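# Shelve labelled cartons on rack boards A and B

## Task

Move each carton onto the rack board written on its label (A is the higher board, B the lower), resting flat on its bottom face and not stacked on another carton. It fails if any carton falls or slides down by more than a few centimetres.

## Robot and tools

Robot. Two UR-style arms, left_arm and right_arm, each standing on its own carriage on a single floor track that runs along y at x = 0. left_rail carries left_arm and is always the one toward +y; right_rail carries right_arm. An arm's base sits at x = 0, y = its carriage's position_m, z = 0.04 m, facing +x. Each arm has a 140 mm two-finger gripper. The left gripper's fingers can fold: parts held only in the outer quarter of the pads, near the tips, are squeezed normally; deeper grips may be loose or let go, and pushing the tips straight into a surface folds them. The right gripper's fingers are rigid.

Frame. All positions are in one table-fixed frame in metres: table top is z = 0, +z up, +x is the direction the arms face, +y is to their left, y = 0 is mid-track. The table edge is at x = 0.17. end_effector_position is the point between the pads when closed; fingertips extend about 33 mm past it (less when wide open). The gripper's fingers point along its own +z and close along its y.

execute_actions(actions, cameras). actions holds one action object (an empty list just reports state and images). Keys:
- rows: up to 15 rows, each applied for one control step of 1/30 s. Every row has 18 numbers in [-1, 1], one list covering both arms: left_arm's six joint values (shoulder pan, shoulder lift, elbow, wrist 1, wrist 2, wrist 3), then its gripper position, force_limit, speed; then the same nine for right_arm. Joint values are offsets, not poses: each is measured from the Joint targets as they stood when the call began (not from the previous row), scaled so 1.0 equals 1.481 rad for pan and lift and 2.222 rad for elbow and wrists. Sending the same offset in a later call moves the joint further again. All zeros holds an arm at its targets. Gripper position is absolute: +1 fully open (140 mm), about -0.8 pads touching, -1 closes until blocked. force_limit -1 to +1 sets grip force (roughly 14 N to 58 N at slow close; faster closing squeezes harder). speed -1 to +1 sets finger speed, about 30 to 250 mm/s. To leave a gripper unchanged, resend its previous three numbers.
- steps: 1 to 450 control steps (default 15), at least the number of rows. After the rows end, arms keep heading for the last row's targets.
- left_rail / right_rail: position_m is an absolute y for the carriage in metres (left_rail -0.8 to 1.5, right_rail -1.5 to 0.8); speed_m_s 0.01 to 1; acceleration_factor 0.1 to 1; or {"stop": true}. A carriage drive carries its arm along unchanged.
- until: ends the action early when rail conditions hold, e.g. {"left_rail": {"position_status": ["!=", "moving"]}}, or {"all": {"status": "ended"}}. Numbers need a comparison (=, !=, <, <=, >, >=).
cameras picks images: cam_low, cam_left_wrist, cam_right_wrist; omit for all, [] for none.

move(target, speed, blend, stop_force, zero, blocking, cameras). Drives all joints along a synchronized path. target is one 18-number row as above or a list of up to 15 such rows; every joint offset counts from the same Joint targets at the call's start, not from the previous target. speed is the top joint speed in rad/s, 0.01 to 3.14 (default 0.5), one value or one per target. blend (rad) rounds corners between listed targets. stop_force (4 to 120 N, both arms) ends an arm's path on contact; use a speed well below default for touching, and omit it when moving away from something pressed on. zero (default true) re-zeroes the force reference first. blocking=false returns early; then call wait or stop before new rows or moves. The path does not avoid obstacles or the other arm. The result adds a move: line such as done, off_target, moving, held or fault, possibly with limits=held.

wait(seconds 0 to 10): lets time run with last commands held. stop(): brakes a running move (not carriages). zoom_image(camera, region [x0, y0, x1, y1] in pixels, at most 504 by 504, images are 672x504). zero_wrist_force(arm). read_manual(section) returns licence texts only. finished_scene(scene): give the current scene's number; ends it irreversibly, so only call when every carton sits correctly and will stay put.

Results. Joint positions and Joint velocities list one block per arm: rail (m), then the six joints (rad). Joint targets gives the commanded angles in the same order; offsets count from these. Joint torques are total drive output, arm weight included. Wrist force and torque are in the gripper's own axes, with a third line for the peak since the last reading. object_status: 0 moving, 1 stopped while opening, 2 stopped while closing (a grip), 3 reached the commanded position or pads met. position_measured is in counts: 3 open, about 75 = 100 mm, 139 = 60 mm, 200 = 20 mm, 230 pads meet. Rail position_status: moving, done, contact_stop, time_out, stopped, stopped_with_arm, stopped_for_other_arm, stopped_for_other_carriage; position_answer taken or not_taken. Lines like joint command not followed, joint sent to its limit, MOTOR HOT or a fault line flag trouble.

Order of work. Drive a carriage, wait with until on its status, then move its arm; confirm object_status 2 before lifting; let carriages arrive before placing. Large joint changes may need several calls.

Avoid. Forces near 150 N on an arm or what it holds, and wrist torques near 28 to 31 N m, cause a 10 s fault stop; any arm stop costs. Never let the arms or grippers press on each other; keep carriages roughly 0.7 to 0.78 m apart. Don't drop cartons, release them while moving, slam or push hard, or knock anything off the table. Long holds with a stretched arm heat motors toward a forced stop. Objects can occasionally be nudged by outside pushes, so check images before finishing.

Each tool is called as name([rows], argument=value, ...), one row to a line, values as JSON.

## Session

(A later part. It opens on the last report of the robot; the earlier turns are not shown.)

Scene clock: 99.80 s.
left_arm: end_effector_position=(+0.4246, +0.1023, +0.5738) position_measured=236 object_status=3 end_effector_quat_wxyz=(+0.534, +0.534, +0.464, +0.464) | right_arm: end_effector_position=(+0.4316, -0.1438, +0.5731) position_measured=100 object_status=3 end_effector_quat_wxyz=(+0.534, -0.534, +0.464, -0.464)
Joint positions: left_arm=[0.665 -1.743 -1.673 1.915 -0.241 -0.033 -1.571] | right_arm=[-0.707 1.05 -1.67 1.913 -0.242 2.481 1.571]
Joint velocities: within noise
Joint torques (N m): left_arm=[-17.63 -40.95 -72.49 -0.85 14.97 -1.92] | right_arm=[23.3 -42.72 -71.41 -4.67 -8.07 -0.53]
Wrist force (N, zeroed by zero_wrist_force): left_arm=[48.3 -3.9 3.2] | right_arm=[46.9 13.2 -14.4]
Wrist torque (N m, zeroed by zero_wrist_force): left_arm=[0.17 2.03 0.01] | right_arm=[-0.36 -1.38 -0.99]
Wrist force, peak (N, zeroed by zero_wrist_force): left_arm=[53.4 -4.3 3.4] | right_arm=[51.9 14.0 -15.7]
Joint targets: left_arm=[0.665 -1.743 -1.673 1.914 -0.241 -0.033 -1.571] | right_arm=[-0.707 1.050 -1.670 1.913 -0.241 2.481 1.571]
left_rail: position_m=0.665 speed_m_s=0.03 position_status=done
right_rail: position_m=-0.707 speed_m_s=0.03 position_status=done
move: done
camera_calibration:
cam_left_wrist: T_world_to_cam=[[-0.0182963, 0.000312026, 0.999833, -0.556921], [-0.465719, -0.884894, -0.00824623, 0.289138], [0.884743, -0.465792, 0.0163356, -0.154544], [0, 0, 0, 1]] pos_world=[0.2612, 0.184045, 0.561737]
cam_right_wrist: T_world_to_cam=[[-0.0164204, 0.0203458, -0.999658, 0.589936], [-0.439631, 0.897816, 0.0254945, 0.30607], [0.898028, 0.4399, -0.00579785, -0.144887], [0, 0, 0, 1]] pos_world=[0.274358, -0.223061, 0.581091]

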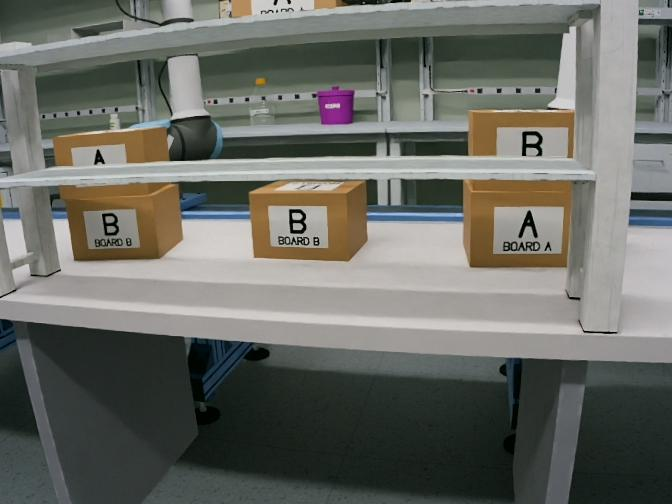

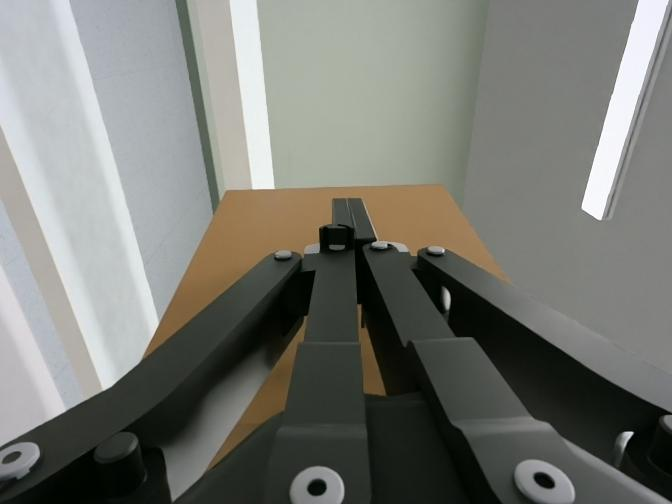

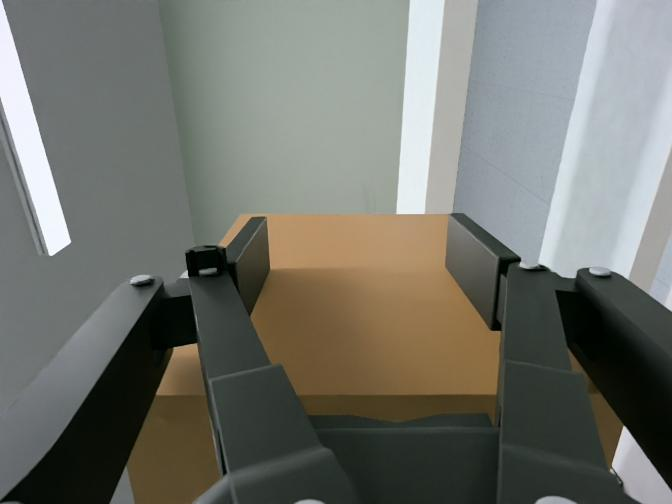

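move(target=[0,-0.0061,-0.0158,0.0198,0,0,-1,1,1,0,-0.0062,-0.0158,0.0199,0,0,0.23,1,1], speed=0.06, cameras=[])

execute_actions([
  {"left_rail":{"position_m":0.6985,"speed_m_s":0.08},"right_rail":{"position_m":-0.6725,"speed_m_s":0.08},"steps":150,"until":{"all":{"status":"ended"}}},
])

move([
  [0.0580,0.0114,-0.0062,-0.0014,0.0387,0,-1,1,1,-0.0479,0.0122,-0.0067,-0.0015,-0.0319,0,0.23,1,1],
  [0.1137,0.0254,-0.0146,-0.0024,0.0758,0,-1,1,1,-0.0928,0.0270,-0.0155,-0.0026,-0.0619,0,0.23,1,1],
  [0.1672,0.0422,-0.0252,-0.0028,0.1115,0,-1,1,1,-0.1344,0.0444,-0.0266,-0.0030,-0.0896,0,0.23,1,1],
  [0.2185,0.0615,-0.0381,-0.0029,0.1457,0,-1,1,1,-0.1729,0.0643,-0.0399,-0.0030,-0.1153,0,0.23,1,1],
  [0.2675,0.0836,-0.0532,-0.0025,0.1783,0,-1,1,1,-0.2082,0.0868,-0.0554,-0.0025,-0.1388,0,0.23,1,1],
  [0.3144,0.1082,-0.0705,-0.0017,0.2096,0,-1,1,1,-0.2403,0.1118,-0.0731,-0.0015,-0.1602,0,0.23,1,1],
  [0.3590,0.1356,-0.0900,-0.0004,0.2393,0,-1,1,1,-0.2692,0.1395,-0.0931,0.0001,-0.1795,0,0.23,1,1],
  [0.4013,0.1656,-0.1117,0.0014,0.2675,0,-1,1,1,-0.2950,0.1697,-0.1152,0.0021,-0.1966,0,0.23,1,1],
], speed=0.13, blend=0.02)

move(target=[0,0.0106,0.0258,-0.0329,0,0,-1,1,1,0,0.0106,0.0258,-0.0329,0,0,0.23,1,1], speed=0.025, stop_force=7)

Scene clock: 140.30 s.
left_arm: end_effector_position=(+0.4246, +0.1024, +0.5978) position_measured=236 object_status=3 end_effector_quat_wxyz=(+0.534, +0.534, +0.464, +0.464) | right_arm: end_effector_position=(+0.4316, -0.1439, +0.5973) position_measured=100 object_status=3 end_effector_quat_wxyz=(+0.534, -0.534, +0.464, -0.464)
Joint positions: left_arm=[0.665 -1.743 -1.682 1.88 -0.197 -0.033 -1.571] | right_arm=[-0.707 1.05 -1.68 1.878 -0.197 2.481 1.571]
Joint velocities: within noise
Joint torques (N m): left_arm=[-16.94 -39.27 -71.17 -1.13 11.44 -1.61] | right_arm=[23.85 -42.36 -69.68 -4.62 -7.92 -0.55]
Wrist force (N, zeroed by zero_wrist_force): left_arm=[48.2 -4.1 3.3] | right_arm=[46.6 14.1 -14.8]
Wrist torque (N m, zeroed by zero_wrist_force): left_arm=[0.11 1.99 0.01] | right_arm=[-0.35 -1.36 -1.07]
Wrist force, peak (N, zeroed by zero_wrist_force): left_arm=[52.2 -3.4 3.7] | right_arm=[50.6 14.3 -15.7]
Joint targets: left_arm=[0.665 -1.743 -1.682 1.879 -0.197 -0.033 -1.571] | right_arm=[-0.707 1.050 -1.680 1.878 -0.197 2.481 1.571]
left_rail: position_m=0.665 speed_m_s=0.03 position_status=done
right_rail: position_m=-0.707 speed_m_s=0.03 position_status=done
move: done
No camera images: "cameras" was empty.

Scene clock: 141.20 s.
left_arm: end_effector_position=(+0.4246, +0.1363, +0.5979) position_measured=236 object_status=3 end_effector_quat_wxyz=(+0.534, +0.534, +0.464, +0.464) | right_arm: end_effector_position=(+0.4316, -0.1100, +0.5974) position_measured=100 object_status=3 end_effector_quat_wxyz=(+0.534, -0.534, +0.464, -0.464)
Joint positions: left_arm=[0.698 -1.743 -1.683 1.879 -0.197 -0.033 -1.571] | right_arm=[-0.673 1.05 -1.68 1.878 -0.197 2.481 1.571]
Joint velocities: within noise
Joint torques (N m): left_arm=[-18.29 -31.71 -71.35 -1.69 12.2 -1.41] | right_arm=[20.87 -28.92 -68.45 -5.2 -7.99 -0.52]
Wrist force (N, zeroed by zero_wrist_force): left_arm=[49.7 -3.2 3.9] | right_arm=[47.5 13.3 -14.7]
Wrist torque (N m, zeroed by zero_wrist_force): left_arm=[0.18 2.02 0.03] | right_arm=[-0.30 -1.40 -1.04]
Wrist force, peak (N, zeroed by zero_wrist_force): left_arm=[50.2 -3.8 3.5] | right_arm=[48.0 14.1 -15.0]
Joint targets: left_arm=[0.699 -1.743 -1.682 1.879 -0.197 -0.033 -1.571] | right_arm=[-0.672 1.050 -1.680 1.878 -0.197 2.481 1.571]
Tool commands: left_gripper/position=-1.0 left_gripper/force_limit=+1.0 left_gripper/speed=+1.0 right_gripper/position=+0.23 right_gripper/force_limit=+1.0 right_gripper/speed=+1.0
left_rail: position_m=0.698 position_m_goal=0.699 speed_m_s=0.08 position_status=done
right_rail: position_m=-0.673 position_m_goal=-0.672 speed_m_s=0.08 position_status=done
camera_calibration:
cam_left_wrist: T_world_to_cam=[[-0.01829, 0.000536245, 0.999833, -0.581179], [-0.465646, -0.884935, -0.00804345, 0.319295], [0.884782, -0.465715, 0.0164351, -0.139188], [0, 0, 0, 1]] pos_world=[0.2612, 0.218045, 0.585938]
cam_right_wrist: T_world_to_cam=[[-0.0163303, 0.0203891, -0.999659, 0.613522], [-0.439634, 0.897815, 0.0254937, 0.275015], [0.898029, 0.4399, -0.00569785, -0.15972], [0, 0, 0, 1]] pos_world=[0.274358, -0.189161, 0.605391]

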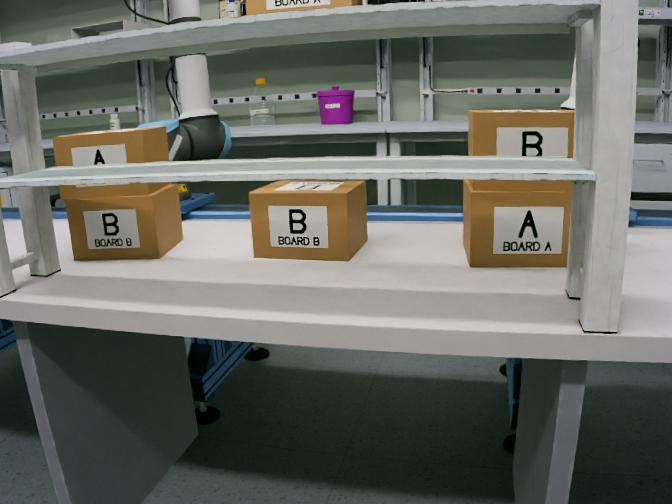

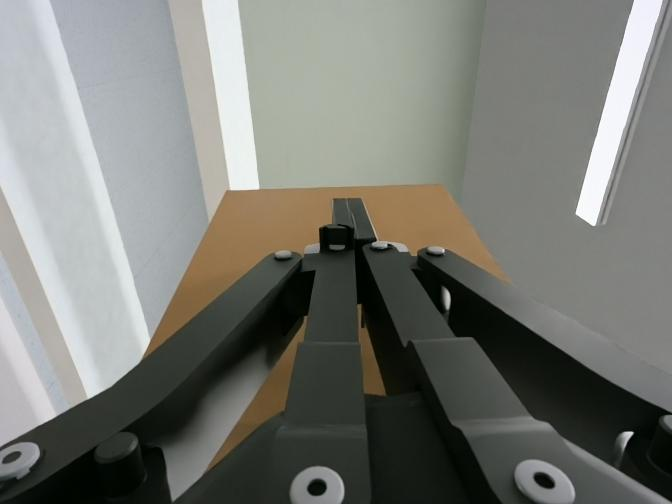

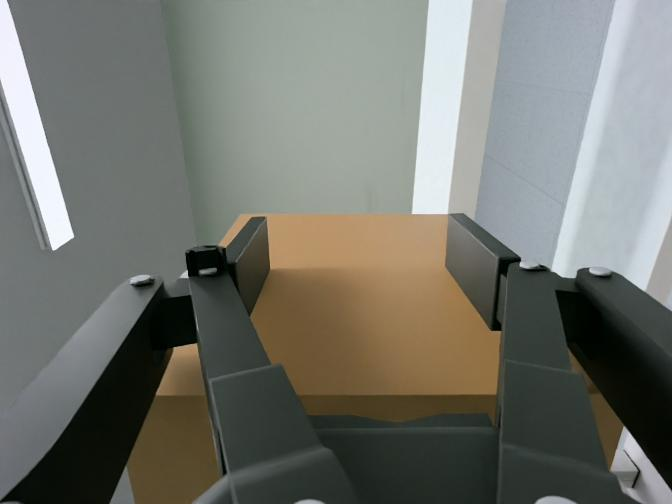

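Scene clock: 146.23 s.
left_arm: end_effector_position=(+0.7593, +0.1365, +0.5979) position_measured=236 object_status=3 end_effector_quat_wxyz=(+0.534, +0.534, +0.464, +0.464) | right_arm: end_effector_position=(+0.7665, -0.1096, +0.5973) position_measured=100 object_status=3 end_effector_quat_wxyz=(+0.534, -0.534, +0.464, -0.463)
Joint positions: left_arm=[0.698 -1.149 -1.437 1.631 -0.194 0.562 -1.571] | right_arm=[-0.672 0.614 -1.428 1.622 -0.192 2.044 1.571]
Joint velocities: within noise
Joint torques (N m): left_arm=[-24.62 -30.6 -72.41 -1.93 25.77 -1.3] | right_arm=[14.16 -50.15 -70.62 -5.68 -20.45 -0.3]
Wrist force (N, zeroed by zero_wrist_force): left_arm=[45.6 -3.1 4.0] | right_arm=[44.0 14.2 -14.5]
Wrist torque (N m, zeroed by zero_wrist_force): left_arm=[0.09 1.86 0.02] | right_arm=[-0.57 -1.59 -1.38]
Wrist force, peak (N, zeroed by zero_wrist_force): left_arm=[62.1 -5.2 3.5] | right_arm=[60.6 12.9 -17.9]
Joint targets: left_arm=[0.699 -1.148 -1.437 1.631 -0.194 0.562 -1.571] | right_arm=[-0.672 0.613 -1.428 1.622 -0.192 2.044 1.571]
left_rail: position_m=0.698 position_m_goal=0.699 speed_m_s=0.08 position_status=done
right_rail: position_m=-0.672 speed_m_s=0.08 position_status=done
move: done
camera_calibration:
cam_left_wrist: T_world_to_cam=[[-0.0183451, 0.000222011, 0.999832, -0.574953], [-0.465639, -0.884936, -0.00834711, 0.475544], [0.884785, -0.465713, 0.0163376, -0.435265], [0, 0, 0, 1]] pos_world=[0.596, 0.218245, 0.585937]
cam_right_wrist: T_world_to_cam=[[-0.0166388, 0.0205752, -0.99965, 0.6191], [-0.439507, 0.897869, 0.0257957, 0.421642], [0.898085, 0.439782, -0.00589648, -0.460582], [0, 0, 0, 1]] pos_world=[0.609258, -0.188762, 0.605291]

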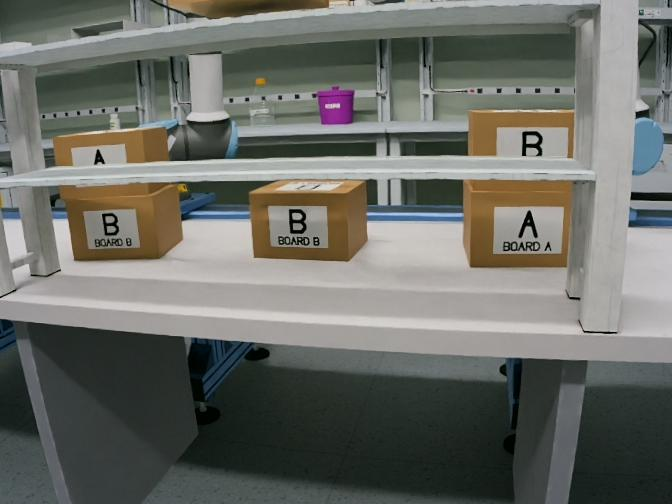

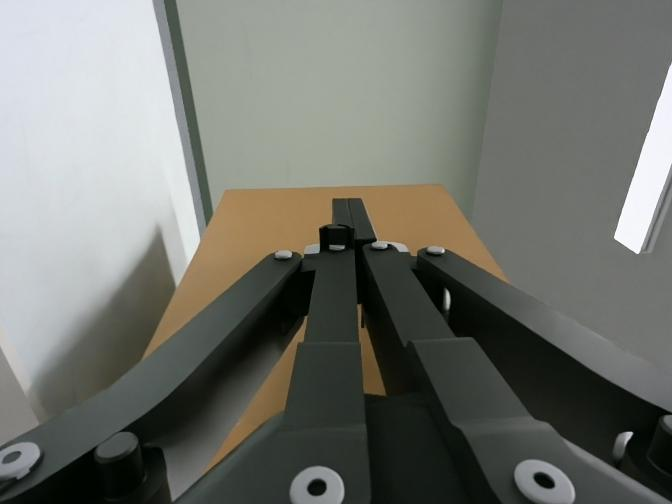

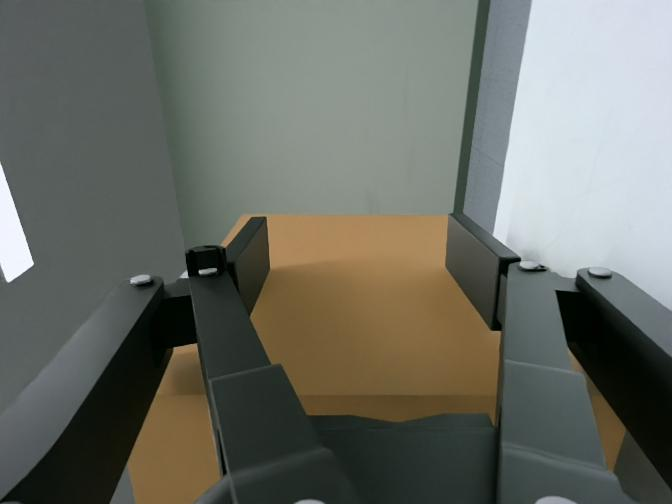

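Scene clock: 150.10 s.
left_arm: end_effector_position=(+0.7596, +0.1364, +0.5636) position_measured=236 object_status=3 end_effector_quat_wxyz=(+0.534, +0.534, +0.464, +0.464) | right_arm: end_effector_position=(+0.7669, -0.1094, +0.5643) position_measured=100 object_status=3 end_effector_quat_wxyz=(+0.534, -0.534, +0.464, -0.464)
Joint positions: left_arm=[0.698 -1.148 -1.424 1.678 -0.254 0.562 -1.571] | right_arm=[-0.672 0.613 -1.416 1.667 -0.25 2.044 1.571]
Joint velocities: within noise
Joint torques (N m): left_arm=[-40.98 -65.13 -68.96 -1.67 25.24 -1.53] | right_arm=[20.27 -68.83 -64.76 -5.05 -13.28 1.39]
Wrist force (N, zeroed by zero_wrist_force): left_arm=[51.9 2.4 7.9] | right_arm=[47.1 6.2 -16.3]
Wrist torque (N m, zeroed by zero_wrist_force): left_arm=[-0.02 2.25 -0.06] | right_arm=[-0.67 -2.29 -2.12]
Wrist force, peak (N, zeroed by zero_wrist_force): left_arm=[55.3 7.0 7.6] | right_arm=[48.4 14.7 -15.5]
Joint targets: left_arm=[0.699 -1.148 -1.424 1.678 -0.254 0.562 -1.571] | right_arm=[-0.672 0.613 -1.416 1.667 -0.250 2.044 1.571]
left_rail: position_m=0.698 position_m_goal=0.699 speed_m_s=0.08 position_status=done
right_rail: position_m=-0.672 speed_m_s=0.08 position_status=done
move: contact (left_arm, right_arm); left_arm: the wrist 1 is farthest, 0.013 rad from its target; right_arm: the wrist 1 is farthest, 0.015 rad from its target
camera_calibration:
cam_left_wrist: T_world_to_cam=[[-0.018424, 0.000492398, 0.99983, -0.540565], [-0.4656, -0.884958, -0.00814388, 0.47509], [0.884803, -0.465671, 0.0165338, -0.43519], [0, 0, 0, 1]] pos_world=[0.5963, 0.218045, 0.551537]
cam_right_wrist: T_world_to_cam=[[-0.0164588, 0.0206622, -0.999651, 0.586022], [-0.439512, 0.897866, 0.0257947, 0.422493], [0.898086, 0.439783, -0.00569649, -0.461339], [0, 0, 0, 1]] pos_world=[0.609658, -0.188562, 0.572292]

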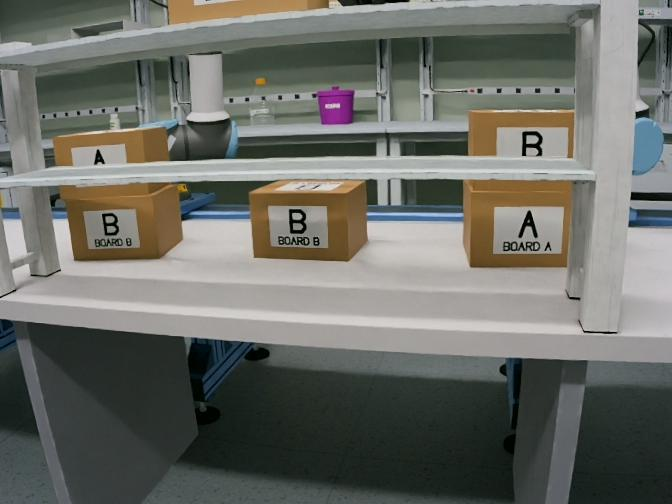

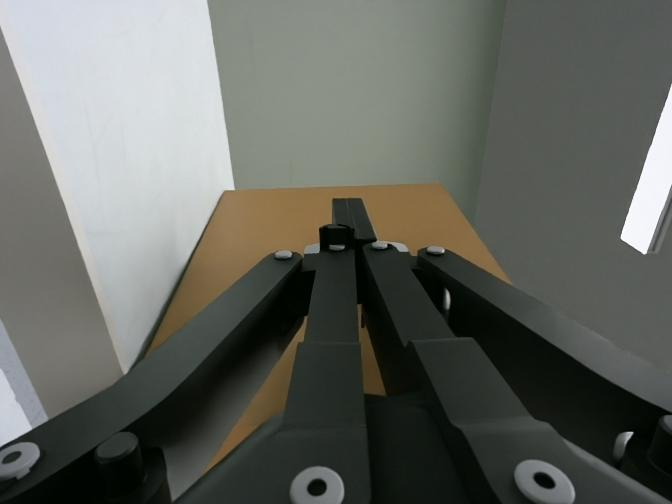

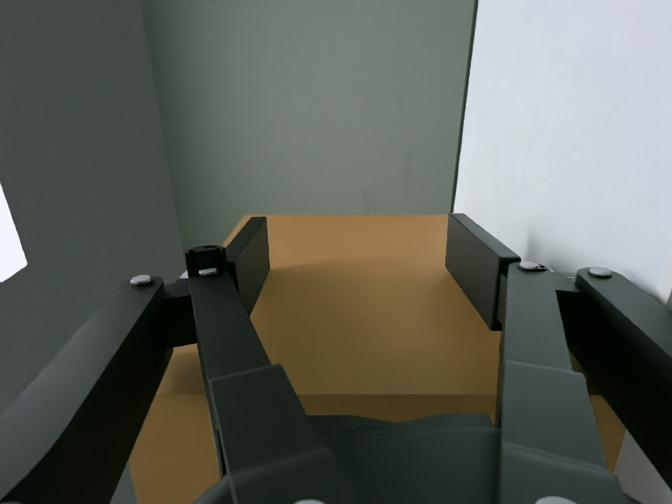

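execute_actions([
  {"left_rail":{"position_m":0.725,"speed_m_s":0.04},"right_rail":{"position_m":-0.699,"speed_m_s":0.04},"steps":150,"until":{"all":{"status":"ended"}}},
], cameras=[])

move([
  [-0.1712,-0.1075,0.0490,0.0226,-0.1141,0,-1,1,1,0.1134,-0.1086,0.0511,0.0208,0.0756,0,0.23,1,1],
  [-0.3412,-0.1386,0.1328,-0.0404,-0.2274,0,-1,1,1,0.2433,-0.1415,0.1362,-0.0423,0.1622,0,0.23,1,1],
], speed=0.4, cameras=["cam_low"])

execute_actions([
  {"left_rail":{"position_m":0.245,"speed_m_s":0.4},"right_rail":{"position_m":-1.255,"speed_m_s":0.4},"steps":250,"until":{"all":{"status":"ended"}}},
], cameras=[])

move(target=[0,0.2120,0.1169,-0.2581,0,0,-1,1,1,0,0.2114,0.1166,-0.2575,0,0,0.23,1,1], speed=0.4)

zero_wrist_force(arm="left_arm")

zero_wrist_force(arm="right_arm")

Scene clock: 172.77 s.
left_arm: end_effector_position=(+0.7596, +0.1628, +0.5637) position_measured=236 object_status=3 end_effector_quat_wxyz=(+0.534, +0.534, +0.464, +0.464) | right_arm: end_effector_position=(+0.7669, -0.1359, +0.5643) position_measured=100 object_status=3 end_effector_quat_wxyz=(+0.534, -0.534, +0.464, -0.463)
Joint positions: left_arm=[0.725 -1.148 -1.424 1.678 -0.254 0.562 -1.571] | right_arm=[-0.699 0.614 -1.416 1.667 -0.25 2.044 1.572]
Joint velocities: within noise
Joint torques (N m): left_arm=[7.89 -65.65 -38.39 -2.62 -2.14 -1.39] | right_arm=[-12.3 -69.15 -34.72 -2.18 3.05 1.05]
Wrist force (N, zeroed by zero_wrist_force): left_arm=[0.1 0.0 0.2] | right_arm=[0.8 -1.7 1.5]
Wrist torque (N m, zeroed by zero_wrist_force): left_arm=[0.01 0.01 0.00] | right_arm=[-0.38 -0.25 -0.07]
Wrist force, peak (N, zeroed by zero_wrist_force): left_arm=[52.5 2.6 8.0] | right_arm=[47.5 6.9 -16.3]
Joint targets: left_arm=[0.725 -1.148 -1.424 1.678 -0.254 0.562 -1.571] | right_arm=[-0.699 0.613 -1.416 1.667 -0.250 2.044 1.571]
Tool commands: left_gripper/position=-1.0 left_gripper/force_limit=+1.0 left_gripper/speed=+1.0 right_gripper/position=+0.23 right_gripper/force_limit=+1.0 right_gripper/speed=+1.0
left_rail: position_m=0.725 speed_m_s=0.04 position_status=done
right_rail: position_m=-0.699 speed_m_s=0.04 position_status=done
No camera images: "cameras" was empty.

Scene clock: 174.70 s.
left_arm: end_effector_position=(+0.4693, +0.1628, +0.5201) position_measured=236 object_status=3 end_effector_quat_wxyz=(+0.534, +0.534, +0.464, +0.464) | right_arm: end_effector_position=(+0.4770, -0.1362, +0.5202) position_measured=100 object_status=3 end_effector_quat_wxyz=(+0.534, -0.534, +0.464, -0.464)
Joint positions: left_arm=[0.725 -1.654 -1.63 1.973 -0.344 0.057 -1.571] | right_arm=[-0.699 0.974 -1.626 1.969 -0.344 2.404 1.571]
Joint velocities: within noise
Joint torques (N m): left_arm=[-15.88 -61.42 -35.31 -2.75 -2.83 -1.39] | right_arm=[9.5 -53.54 -32.39 -5.77 4.16 -0.51]
Wrist force (N, zeroed by zero_wrist_force): left_arm=[0.0 -0.3 0.0] | right_arm=[1.6 -1.5 1.1]
Wrist torque (N m, zeroed by zero_wrist_force): left_arm=[-0.04 0.02 0.01] | right_arm=[-0.32 -0.36 -0.01]
Wrist force, peak (N, zeroed by zero_wrist_force): left_arm=[-1.0 0.7 -3.1] | right_arm=[1.9 -1.3 4.3]
Joint targets: left_arm=[0.725 -1.654 -1.630 1.973 -0.344 0.057 -1.571] | right_arm=[-0.699 0.974 -1.626 1.969 -0.344 2.404 1.571]
left_rail: position_m=0.725 speed_m_s=0.04 position_status=done
right_rail: position_m=-0.699 speed_m_s=0.04 position_status=done
move: done
Images, in order (width x height): cam_low 672x504.

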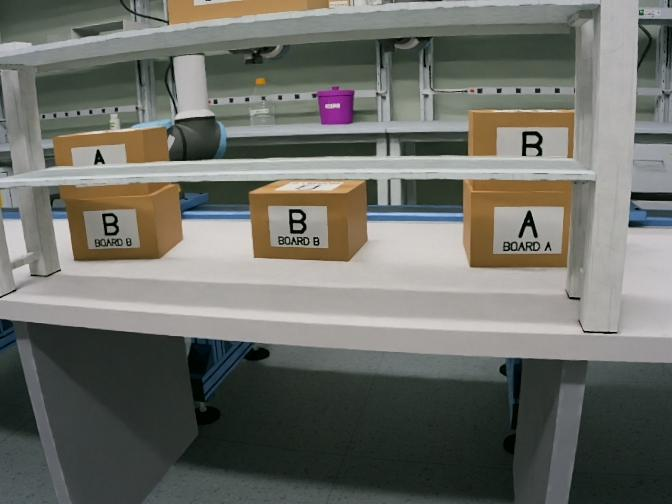

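Scene clock: 177.53 s.
left_arm: end_effector_position=(+0.4692, -0.3172, +0.5200) position_measured=236 object_status=3 end_effector_quat_wxyz=(+0.534, +0.534, +0.464, +0.464) | right_arm: end_effector_position=(+0.4769, -0.6921, +0.5202) position_measured=100 object_status=3 end_effector_quat_wxyz=(+0.534, -0.534, +0.464, -0.464) end_effector_velocity=(+0.000, -0.001, +0.000) end_effector_angular_velocity=(+0.001, +0.000, +0.000)
Joint positions: left_arm=[0.245 -1.654 -1.63 1.973 -0.344 0.057 -1.571] | right_arm=[-1.255 0.974 -1.626 1.969 -0.344 2.405 1.571]
Joint velocities: left_arm=[within noise] | right_arm=[-0.001 0 0 0 0 0 0.001]
Joint torques (N m): left_arm=[-0.57 -21.88 -42.51 -0.72 -1.96 -1.59] | right_arm=[8.57 -38.77 -38.75 -4.02 2.37 -0.5]
Wrist force (N, zeroed by zero_wrist_force): left_arm=[0.0 -0.2 0.0] | right_arm=[1.4 -1.6 1.1]
Wrist torque (N m, zeroed by zero_wrist_force): left_arm=[-0.03 0.01 0.01] | right_arm=[-0.35 -0.31 -0.02]
Wrist force, peak (N, zeroed by zero_wrist_force): left_arm=[1.4 -0.3 -0.2] | right_arm=[2.3 -1.8 1.1]
Joint targets: left_arm=[0.245 -1.654 -1.630 1.973 -0.344 0.057 -1.571] | right_arm=[-1.255 0.974 -1.626 1.969 -0.344 2.404 1.571]
Tool commands: left_gripper/position=-1.0 left_gripper/force_limit=+1.0 left_gripper/speed=+1.0 right_gripper/position=+0.23 right_gripper/force_limit=+1.0 right_gripper/speed=+1.0
left_rail: position_m=0.245 speed_m_s=0.40 position_status=done
right_rail: position_m=-1.255 speed_m_s=0.40 position_status=done
No camera images: "cameras" was empty.

Scene clock: 179.57 s.
left_arm: end_effector_position=(+0.4692, -0.3173, +0.2400) position_measured=236 object_status=3 end_effector_quat_wxyz=(+0.534, +0.534, +0.464, +0.464) | right_arm: end_effector_position=(+0.4769, -0.6921, +0.2401) position_measured=100 object_status=3 end_effector_quat_wxyz=(+0.534, -0.534, +0.464, -0.464)
Joint positions: left_arm=[0.245 -1.654 -1.316 2.233 -0.917 0.057 -1.571] | right_arm=[-1.255 0.974 -1.313 2.228 -0.916 2.405 1.571]
Joint velocities: within noise
Joint torques (N m): left_arm=[8.72 -32.52 -19.57 -2.12 -1.27 -1.52] | right_arm=[6.69 -42.76 -18.61 -5.58 1.46 -0.28]
Wrist force (N, zeroed by zero_wrist_force): left_arm=[-0.2 0.0 -0.1] | right_arm=[0.8 -1.6 1.0]
Wrist torque (N m, zeroed by zero_wrist_force): left_arm=[0.01 0.06 0.02] | right_arm=[-0.33 -0.16 -0.03]
Wrist force, peak (N, zeroed by zero_wrist_force): left_arm=[0.4 2.3 0.3] | right_arm=[2.0 -3.7 0.6]
Joint targets: left_arm=[0.245 -1.654 -1.316 2.233 -0.917 0.057 -1.571] | right_arm=[-1.255 0.974 -1.312 2.228 -0.916 2.404 1.571]
left_rail: position_m=0.245 speed_m_s=0.40 position_status=done
right_rail: position_m=-1.255 speed_m_s=0.40 position_status=done
move: done
camera_calibration:
cam_left_wrist: T_world_to_cam=[[-0.0183436, 0.000223951, 0.999832, -0.222336], [-0.465717, -0.884895, -0.00834614, -0.0641218], [0.884744, -0.465791, 0.0163364, -0.383999], [0, 0, 0, 1]] pos_world=[0.3058, -0.235555, 0.228037]
cam_right_wrist: T_world_to_cam=[[-0.0157792, 0.0213236, -0.999648, 0.269299], [-0.439531, 0.897849, 0.02609, 0.826508], [0.898089, 0.439788, -0.00479499, 0.0532972], [0, 0, 0, 1]] pos_world=[0.319659, -0.771261, 0.247896]

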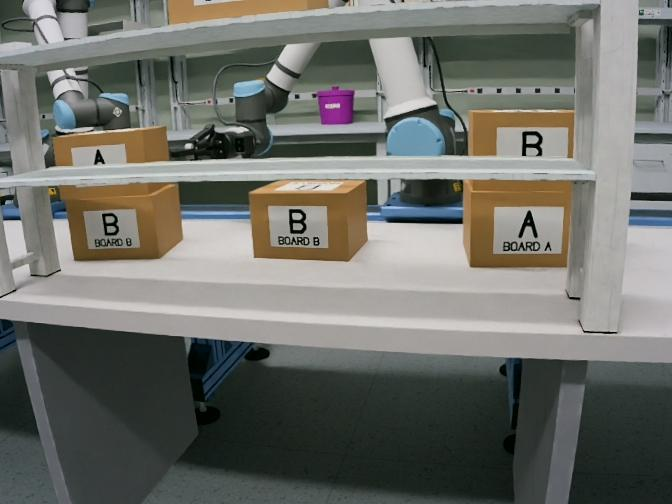

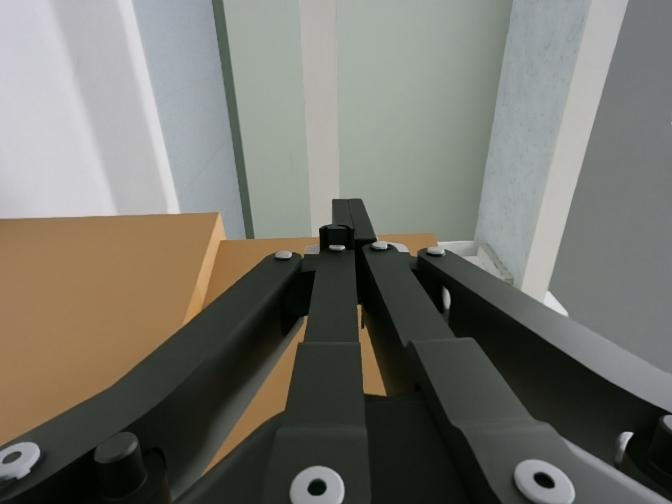

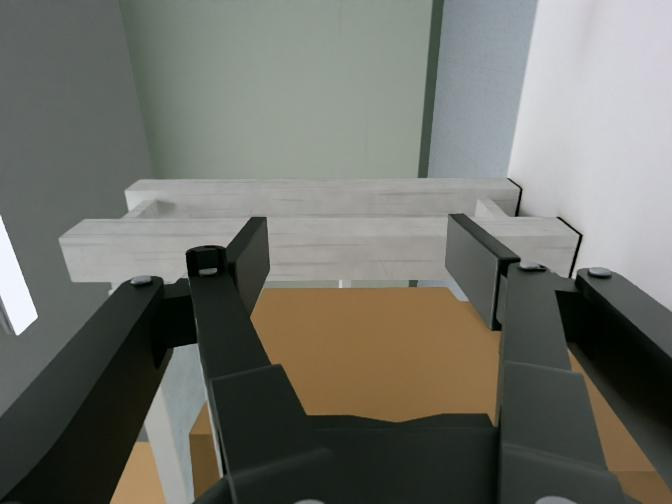

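Wrist force sensor zeroed.

Wrist force sensor zeroed.

execute_actions([
  {"left_rail":{"position_m":0.205,"speed_m_s":0.05},"right_rail":{"position_m":-1.21,"speed_m_s":0.04},"steps":150,"until":{"all":{"status":"ended"}}},
], cameras=["cam_left_wrist","cam_right_wrist"])

execute_actions([
  {"left_rail":{"position_m":0.198,"speed_m_s":0.03},"right_rail":{"position_m":-1.2,"speed_m_s":0.03},"steps":150,"until":{"all":{"status":"ended"}}},
], cameras=["cam_left_wrist","cam_right_wrist"])

Scene clock: 186.97 s.
left_arm: end_effector_position=(+0.4692, -0.3572, +0.2399) position_measured=236 object_status=3 end_effector_quat_wxyz=(+0.534, +0.534, +0.464, +0.464) | right_arm: end_effector_position=(+0.4769, -0.6471, +0.2400) position_measured=100 object_status=3 end_effector_quat_wxyz=(+0.534, -0.534, +0.464, -0.464)
Joint positions: left_arm=[0.205 -1.654 -1.316 2.233 -0.917 0.057 -1.571] | right_arm=[-1.21 0.974 -1.312 2.228 -0.916 2.405 1.571]
Joint velocities: within noise
Joint torques (N m): left_arm=[9.19 -36.18 -24.36 -0.82 -0.38 -1.45] | right_arm=[0.03 -42.46 -26.62 -3.61 -1.18 -0.06]
Wrist force (N, zeroed by zero_wrist_force): left_arm=[0.1 -0.1 0.2] | right_arm=[0.1 0.1 0.1]
Wrist torque (N m, zeroed by zero_wrist_force): left_arm=[-0.02 -0.02 0.01] | right_arm=[0.02 -0.01 0.00]
Wrist force, peak (N, zeroed by zero_wrist_force): left_arm=[1.2 -0.2 -0.3] | right_arm=[0.9 0.2 0.0]
Joint targets: left_arm=[0.205 -1.654 -1.316 2.233 -0.917 0.057 -1.571] | right_arm=[-1.210 0.974 -1.312 2.228 -0.916 2.404 1.571]
Tool commands: left_gripper/position=-1.0 left_gripper/force_limit=+1.0 left_gripper/speed=+1.0 right_gripper/position=+0.23 right_gripper/force_limit=+1.0 right_gripper/speed=+1.0
left_rail: position_m=0.205 speed_m_s=0.05 position_status=done
right_rail: position_m=-1.210 speed_m_s=0.04 position_status=done
camera_calibration:
cam_left_wrist: T_world_to_cam=[[-0.0182555, 0.000176689, 0.999833, -0.222268], [-0.465717, -0.884894, -0.00834695, -0.0994294], [0.884745, -0.465792, 0.0162365, -0.402561], [0, 0, 0, 1]] pos_world=[0.3058, -0.275455, 0.227937]
cam_right_wrist: T_world_to_cam=[[-0.0158692, 0.0212801, -0.999648, 0.268236], [-0.439528, 0.89785, 0.0260905, 0.786107], [0.898089, 0.439787, -0.00489498, 0.0335312], [0, 0, 0, 1]] pos_world=[0.319659, -0.726261, 0.247796]
Images, in order (width x height): cam_left_wrist 672x504, cam_right_wrist 672x504.

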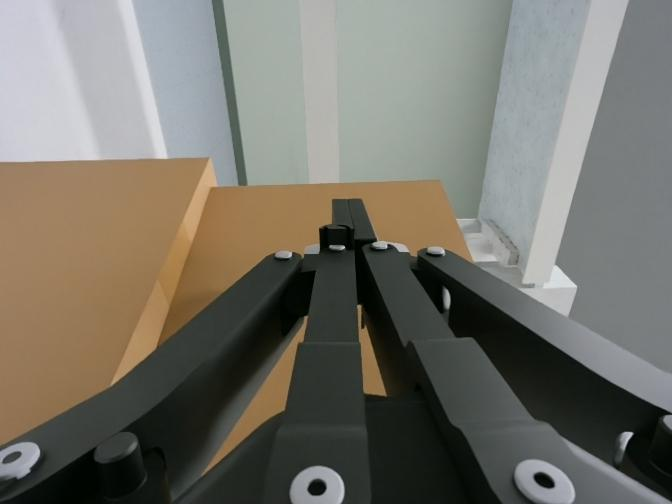

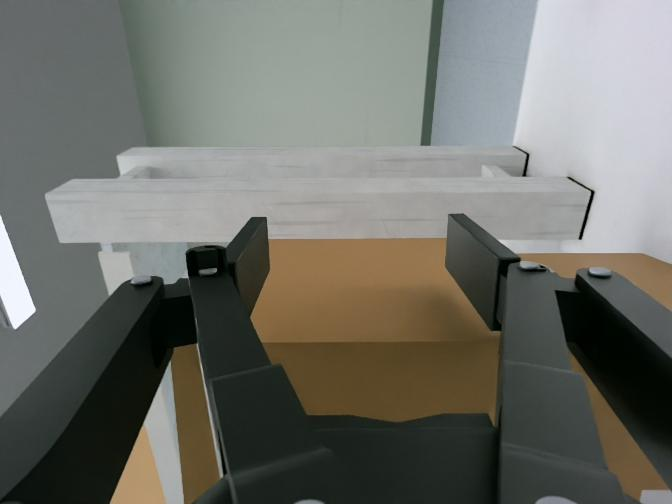

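Scene clock: 187.63 s.
left_arm: end_effector_position=(+0.4692, -0.3643, +0.2399) position_measured=236 object_status=3 end_effector_quat_wxyz=(+0.534, +0.534, +0.464, +0.464) | right_arm: end_effector_position=(+0.4769, -0.6371, +0.2400) position_measured=100 object_status=3 end_effector_quat_wxyz=(+0.534, -0.534, +0.464, -0.464)
Joint positions: left_arm=[0.198 -1.654 -1.316 2.233 -0.917 0.057 -1.571] | right_arm=[-1.2 0.974 -1.312 2.228 -0.916 2.405 1.571]
Joint velocities: within noise
Joint torques (N m): left_arm=[10.16 -38.99 -26 -0.56 0.16 -1.53] | right_arm=[-0.37 -46.7 -27.45 -3.2 -1.47 -0.38]
Wrist force (N, zeroed by zero_wrist_force): left_arm=[1.3 -0.2 -0.8] | right_arm=[1.5 -0.4 -0.6]
Wrist torque (N m, zeroed by zero_wrist_force): left_arm=[-0.11 -0.03 0.00] | right_arm=[-0.03 -0.12 0.07]
Wrist force, peak (N, zeroed by zero_wrist_force): left_arm=[1.7 0.4 -1.6] | right_arm=[1.9 0.2 -0.8]
Joint targets: left_arm=[0.198 -1.654 -1.316 2.233 -0.917 0.057 -1.571] | right_arm=[-1.200 0.974 -1.312 2.228 -0.916 2.404 1.571]
Tool commands: left_gripper/position=-1.0 left_gripper/force_limit=+1.0 left_gripper/speed=+1.0 right_gripper/position=+0.23 right_gripper/force_limit=+1.0 right_gripper/speed=+1.0
left_rail: position_m=0.198 speed_m_s=0.03 position_status=done
right_rail: position_m=-1.200 speed_m_s=0.03 position_status=done
camera_calibration:
cam_left_wrist: T_world_to_cam=[[-0.0182555, 0.000176689, 0.999833, -0.222266], [-0.465717, -0.884894, -0.00834695, -0.105712], [0.884745, -0.465792, 0.0162365, -0.405868], [0, 0, 0, 1]] pos_world=[0.3058, -0.282555, 0.227937]
cam_right_wrist: T_world_to_cam=[[-0.0158692, 0.0212801, -0.999648, 0.268023], [-0.439528, 0.89785, 0.0260905, 0.777129], [0.898089, 0.439787, -0.00489498, 0.0291333], [0, 0, 0, 1]] pos_world=[0.319659, -0.716261, 0.247796]
Images, in order (width x height): cam_left_wrist 672x504, cam_right_wrist 672x504.

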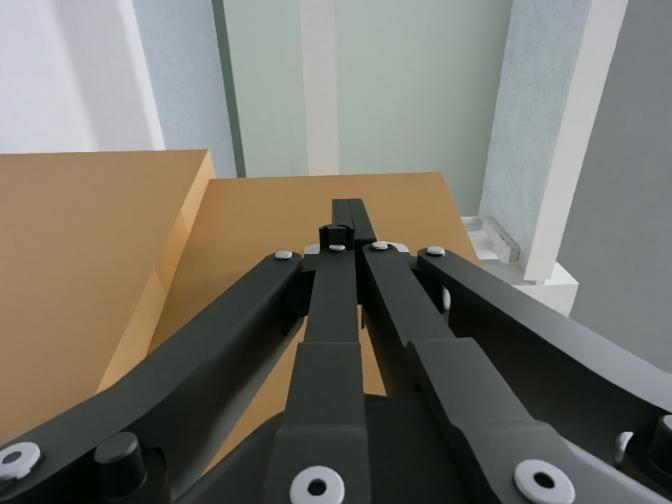

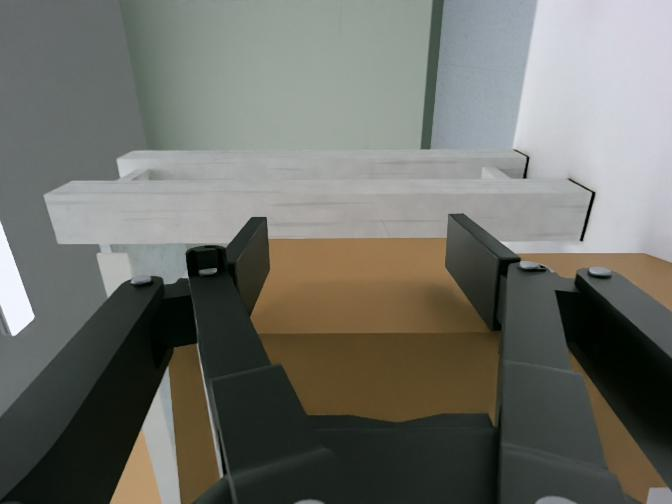

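execute_actions([
  {"left_rail":{"position_m":0.212,"speed_m_s":0.05},"right_rail":{"position_m":-1.216,"speed_m_s":0.05},"steps":150,"until":{"all":{"status":"ended"}}},
], cameras=[])

move(target=[0.0271,0.0053,-0.0048,0.0013,0.0176,0,-1,1,1,-0.0222,0.0049,-0.0045,0.0015,-0.0144,0,0.23,1,1], speed=0.1, cameras=[])

execute_actions([
  {"left_rail":{"position_m":0.198,"speed_m_s":0.03},"right_rail":{"position_m":-1.192,"speed_m_s":0.03},"steps":150,"until":{"all":{"status":"ended"}}},
], cameras=["cam_left_wrist","cam_right_wrist"])

Scene clock: 202.60 s.
left_arm: end_effector_position=(+0.4692, -0.3502, +0.2399) position_measured=236 object_status=3 end_effector_quat_wxyz=(+0.534, +0.534, +0.464, +0.464) | right_arm: end_effector_position=(+0.4769, -0.6531, +0.2400) position_measured=100 object_status=3 end_effector_quat_wxyz=(+0.534, -0.534, +0.464, -0.464)
Joint positions: left_arm=[0.212 -1.654 -1.316 2.233 -0.917 0.057 -1.571] | right_arm=[-1.216 0.974 -1.312 2.228 -0.916 2.404 1.571]
Joint velocities: within noise
Joint torques (N m): left_arm=[10.92 -57.76 -32 1.02 0.62 -1.1] | right_arm=[-3.97 -55.9 -30.92 -1.27 -2.38 -0.31]
Wrist force (N, zeroed by zero_wrist_force): left_arm=[0.2 -0.1 0.5] | right_arm=[0.3 -0.3 0.2]
Wrist torque (N m, zeroed by zero_wrist_force): left_arm=[-0.04 -0.04 0.00] | right_arm=[-0.06 -0.07 0.01]
Wrist force, peak (N, zeroed by zero_wrist_force): left_arm=[1.4 0.3 -1.3] | right_arm=[1.6 0.3 -0.7]
Joint targets: left_arm=[0.212 -1.654 -1.316 2.233 -0.917 0.057 -1.571] | right_arm=[-1.216 0.974 -1.312 2.228 -0.916 2.404 1.571]
Tool commands: left_gripper/position=-1.0 left_gripper/force_limit=+1.0 left_gripper/speed=+1.0 right_gripper/position=+0.23 right_gripper/force_limit=+1.0 right_gripper/speed=+1.0
left_rail: position_m=0.212 speed_m_s=0.05 position_status=done
right_rail: position_m=-1.216 speed_m_s=0.05 position_status=done
No camera images: "cameras" was empty.

Scene clock: 203.47 s.
left_arm: end_effector_position=(+0.4894, -0.3501, +0.2397) position_measured=236 object_status=3 end_effector_quat_wxyz=(+0.533, +0.533, +0.464, +0.464) | right_arm: end_effector_position=(+0.4969, -0.6538, +0.2397) position_measured=100 object_status=3 end_effector_quat_wxyz=(+0.534, -0.534, +0.464, -0.464)
Joint positions: left_arm=[0.212 -1.614 -1.308 2.222 -0.914 0.095 -1.571] | right_arm=[-1.216 0.941 -1.305 2.218 -0.913 2.373 1.571]
Joint velocities: within noise
Joint torques (N m): left_arm=[12.69 -34.2 -41.01 1.4 2.48 -1.95] | right_arm=[-15.49 -42.04 -33.63 1.23 -3.32 -0.41]
Wrist force (N, zeroed by zero_wrist_force): left_arm=[0.1 -0.1 0.4] | right_arm=[0.2 0.1 0.2]
Wrist torque (N m, zeroed by zero_wrist_force): left_arm=[-0.02 -0.02 -0.01] | right_arm=[0.01 -0.04 -0.03]
Wrist force, peak (N, zeroed by zero_wrist_force): left_arm=[0.9 -0.1 0.1] | right_arm=[0.4 0.4 0.9]
Joint targets: left_arm=[0.212 -1.614 -1.308 2.222 -0.914 0.096 -1.571] | right_arm=[-1.216 0.941 -1.305 2.218 -0.913 2.373 1.571]
left_rail: position_m=0.212 speed_m_s=0.05 position_status=done
right_rail: position_m=-1.216 speed_m_s=0.05 position_status=done
move: done
No camera images: "cameras" was empty.

Scene clock: 204.60 s.
left_arm: end_effector_position=(+0.4896, -0.3641, +0.2397) position_measured=236 object_status=3 end_effector_quat_wxyz=(+0.533, +0.533, +0.464, +0.464) | right_arm: end_effector_position=(+0.4971, -0.6299, +0.2396) position_measured=100 object_status=3 end_effector_quat_wxyz=(+0.534, -0.534, +0.464, -0.464) end_effector_velocity=(+0.001, +0.000, -0.001) end_effector_angular_velocity=(-0.001, +0.001, -0.002)
Joint positions: left_arm=[0.198 -1.614 -1.308 2.222 -0.914 0.096 -1.571] | right_arm=[-1.192 0.941 -1.305 2.218 -0.913 2.373 1.571]
Joint velocities: left_arm=[within noise] | right_arm=[0.001 -0.001 0.001 0 0 0.001 0]
Joint torques (N m): left_arm=[-4.58 -37.48 -36.61 0.33 2.36 -1.53] | right_arm=[-3.07 -44.86 -32.52 -2.99 -3.13 -0.36]
Wrist force (N, zeroed by zero_wrist_force): left_arm=[18.4 5.7 4.4] | right_arm=[24.8 -1.2 -7.0]
Wrist torque (N m, zeroed by zero_wrist_force): left_arm=[-0.14 0.74 -0.09] | right_arm=[-0.40 -1.35 -1.23]
Wrist force, peak (N, zeroed by zero_wrist_force): left_arm=[19.0 5.9 4.4] | right_arm=[24.8 -1.2 -7.0]
Joint targets: left_arm=[0.198 -1.614 -1.308 2.222 -0.914 0.096 -1.571] | right_arm=[-1.192 0.941 -1.305 2.218 -0.913 2.373 1.571]
Tool commands: left_gripper/position=-1.0 left_gripper/force_limit=+1.0 left_gripper/speed=+1.0 right_gripper/position=+0.23 right_gripper/force_limit=+1.0 right_gripper/speed=+1.0
left_rail: position_m=0.198 speed_m_s=0.03 position_status=done
right_rail: position_m=-1.192 speed_m_s=0.03 position_status=done
camera_calibration:
cam_left_wrist: T_world_to_cam=[[-0.0183038, 0.0000679441, 0.999832, -0.22171], [-0.464725, -0.885415, -0.0084475, -0.0967062], [0.885266, -0.464802, 0.016238, -0.423717], [0, 0, 0, 1]] pos_world=[0.326102, -0.282555, 0.227737]
cam_right_wrist: T_world_to_cam=[[-0.0161248, 0.0207189, -0.999655, 0.267675], [-0.438635, 0.898298, 0.0256935, 0.779532], [0.898521, 0.438898, -0.00539688, 0.00721771], [0, 0, 0, 1]] pos_world=[0.339761, -0.708966, 0.247593]
Images, in order (width x height): cam_left_wrist 672x504, cam_right_wrist 672x504.

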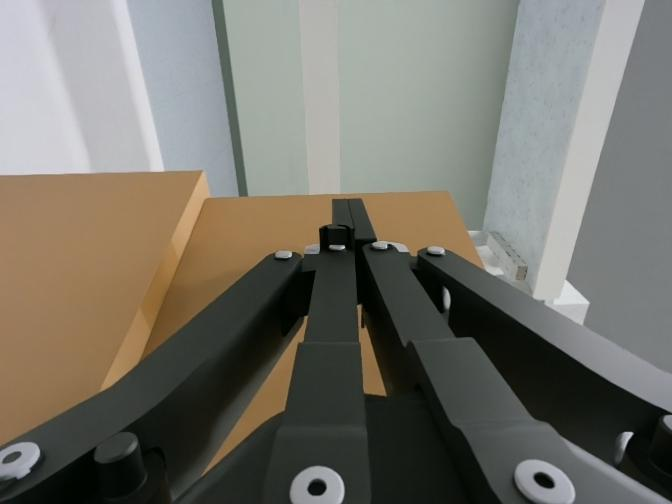

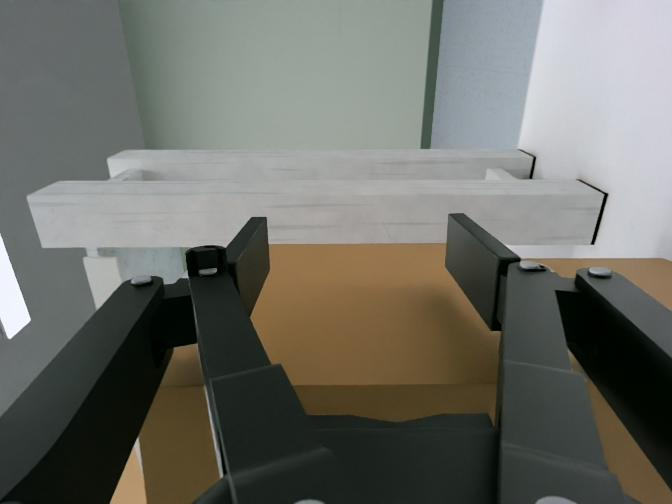

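execute_actions([
  {"left_rail":{"position_m":0.1965,"speed_m_s":0.03},"right_rail":{"position_m":-1.1905,"speed_m_s":0.03},"steps":150,"until":{"all":{"status":"ended"}}},
], cameras=[])

move([
  [0,-0.0216,-0.0050,0.0196,0,0,-1,1,1,0,-0.0216,-0.0050,0.0195,0,0,0.23,1,1],
  [0,-0.0430,-0.0105,0.0392,0,0,-1,1,1,0,-0.0429,-0.0104,0.0390,0,0,0.23,1,1],
  [0,-0.0713,-0.0195,0.0676,0,0,-1,1,1,0,-0.0710,-0.0194,0.0673,0,0,0.23,1,1],
  [0,-0.0987,-0.0302,0.0960,0,0,-1,1,1,0,-0.0983,-0.0301,0.0956,0,0,0.23,1,1],
  [0,-0.1223,-0.0416,0.1237,0,0,-1,1,1,0,-0.1219,-0.0414,0.1233,0,0,0.23,1,1],
  [0,-0.1451,-0.0547,0.1514,0,0,-1,1,1,0,-0.1446,-0.0545,0.1509,0,0,0.23,1,1],
  [0,-0.1641,-0.0683,0.1783,0,0,-1,1,1,0,-0.1636,-0.0681,0.1778,0,0,0.23,1,1],
  [0,-0.1823,-0.0837,0.2052,0,0,-1,1,1,0,-0.1818,-0.0834,0.2046,0,0,0.23,1,1],
  [0,-0.1969,-0.0993,0.2312,0,0,-1,1,1,0,-0.1964,-0.0991,0.2306,0,0,0.23,1,1],
  [0,-0.2107,-0.1167,0.2572,0,0,-1,1,1,0,-0.2101,-0.1165,0.2565,0,0,0.23,1,1],
  [0,-0.2234,-0.1397,0.2893,0,0,-1,1,1,0,-0.2227,-0.1394,0.2885,0,0,0.23,1,1],
  [0,-0.2349,-0.1649,0.3215,0,0,-1,1,1,0,-0.2341,-0.1645,0.3205,0,0,0.23,1,1],
], speed=0.12, blend=0.015)

Scene clock: 226.87 s.
left_arm: end_effector_position=(+0.4895, -0.3655, +0.2397) position_measured=236 object_status=3 end_effector_quat_wxyz=(+0.533, +0.533, +0.464, +0.464) | right_arm: end_effector_position=(+0.4970, -0.6284, +0.2396) position_measured=100 object_status=3 end_effector_quat_wxyz=(+0.534, -0.534, +0.464, -0.464)
Joint positions: left_arm=[0.197 -1.614 -1.308 2.222 -0.914 0.096 -1.571] | right_arm=[-1.191 0.941 -1.305 2.218 -0.913 2.373 1.571]
Joint velocities: within noise
Joint torques (N m): left_arm=[-24.84 -60.26 -45.66 -2.81 9.09 -1.25] | right_arm=[15.79 -62.71 -40.69 -8.96 -5.9 -0.69]
Wrist force (N, zeroed by zero_wrist_force): left_arm=[42.4 13.5 3.4] | right_arm=[38.2 -5.9 -12.7]
Wrist torque (N m, zeroed by zero_wrist_force): left_arm=[-0.32 1.79 -0.19] | right_arm=[-0.92 -2.05 -1.82]
Wrist force, peak (N, zeroed by zero_wrist_force): left_arm=[42.4 13.5 3.4] | right_arm=[38.5 -5.0 -13.1]
Joint targets: left_arm=[0.196 -1.614 -1.308 2.222 -0.914 0.096 -1.571] | right_arm=[-1.190 0.941 -1.305 2.218 -0.913 2.373 1.571]
Tool commands: left_gripper/position=-1.0 left_gripper/force_limit=+1.0 left_gripper/speed=+1.0 right_gripper/position=+0.23 right_gripper/force_limit=+1.0 right_gripper/speed=+1.0
left_rail: position_m=0.197 position_m_goal=0.196 speed_m_s=0.03 position_status=done
right_rail: position_m=-1.191 position_m_goal=-1.190 speed_m_s=0.03 position_status=done
No camera images: "cameras" was empty.

Scene clock: 233.27 s.
left_arm: end_effector_position=(+0.4895, -0.3657, +0.5976) position_measured=236 object_status=3 end_effector_quat_wxyz=(+0.533, +0.533, +0.464, +0.464) | right_arm: end_effector_position=(+0.4972, -0.6282, +0.5974) position_measured=100 object_status=3 end_effector_quat_wxyz=(+0.534, -0.533, +0.464, -0.464)
Joint positions: left_arm=[0.197 -1.614 -1.656 1.856 -0.2 0.096 -1.571] | right_arm=[-1.191 0.941 -1.652 1.853 -0.201 2.373 1.571]
Joint velocities: within noise
Joint torques (N m): left_arm=[10.58 -62.79 -59.97 1.97 -1.8 -1.96] | right_arm=[-12.69 -53.3 -50.12 1.4 3.13 -0.25]
Wrist force (N, zeroed by zero_wrist_force): left_arm=[0.1 0.0 0.2] | right_arm=[-2.1 -0.2 0.6]
Wrist torque (N m, zeroed by zero_wrist_force): left_arm=[0.01 -0.02 -0.01] | right_arm=[-0.01 0.44 0.02]
Wrist force, peak (N, zeroed by zero_wrist_force): left_arm=[42.9 13.6 3.6] | right_arm=[38.4 -5.8 -12.7]
Joint targets: left_arm=[0.196 -1.614 -1.656 1.856 -0.200 0.096 -1.571] | right_arm=[-1.190 0.941 -1.652 1.853 -0.201 2.373 1.571]
left_rail: position_m=0.197 position_m_goal=0.196 speed_m_s=0.03 position_status=done
right_rail: position_m=-1.191 position_m_goal=-1.190 speed_m_s=0.03 position_status=done
move: done
camera_calibration:
cam_left_wrist: T_world_to_cam=[[-0.0183023, 0.0000698887, 0.999832, -0.57955], [-0.464803, -0.885374, -0.00844653, -0.0949745], [0.885225, -0.46488, 0.0162369, -0.430234], [0, 0, 0, 1]] pos_world=[0.326102, -0.284055, 0.585637]
cam_right_wrist: T_world_to_cam=[[-0.0160801, 0.0208504, -0.999653, 0.625195], [-0.438718, 0.898255, 0.0257925, 0.768798], [0.898481, 0.43898, -0.00529658, 0.00832234], [0, 0, 0, 1]] pos_world=[0.339861, -0.707265, 0.605194]

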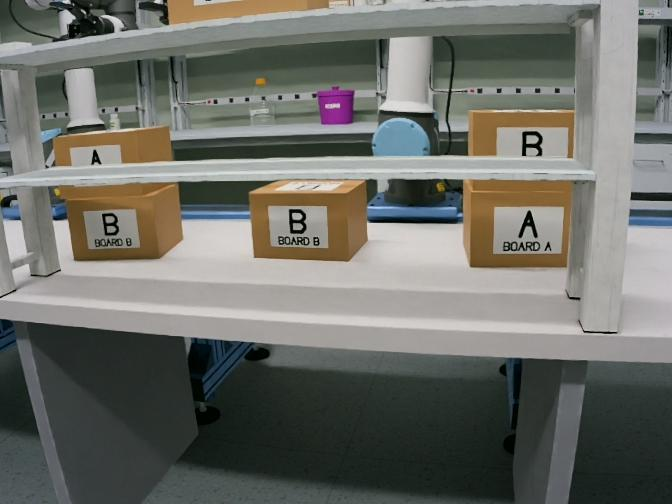

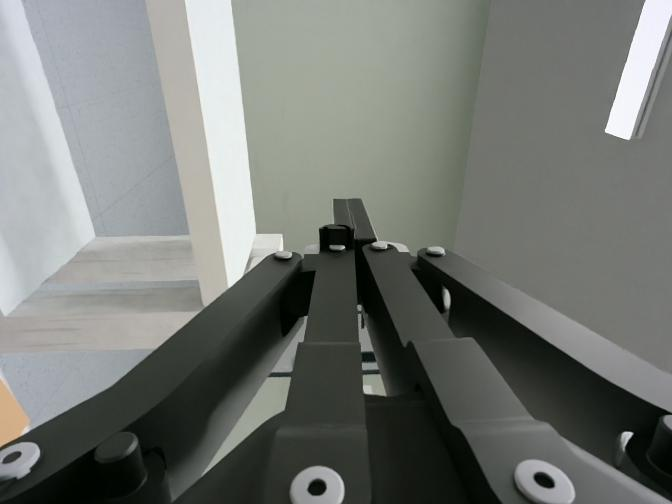

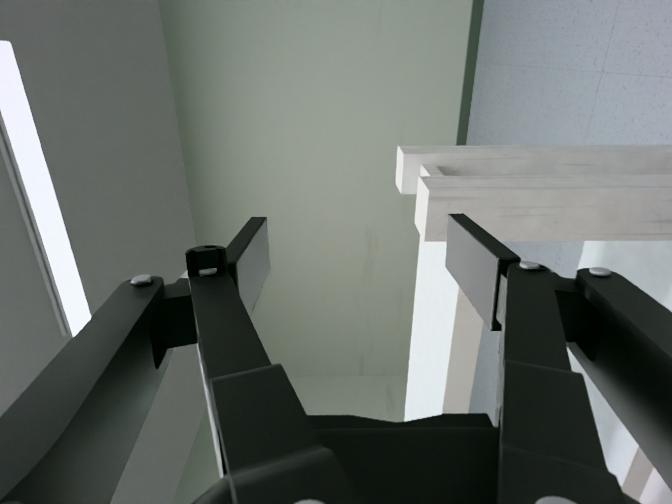

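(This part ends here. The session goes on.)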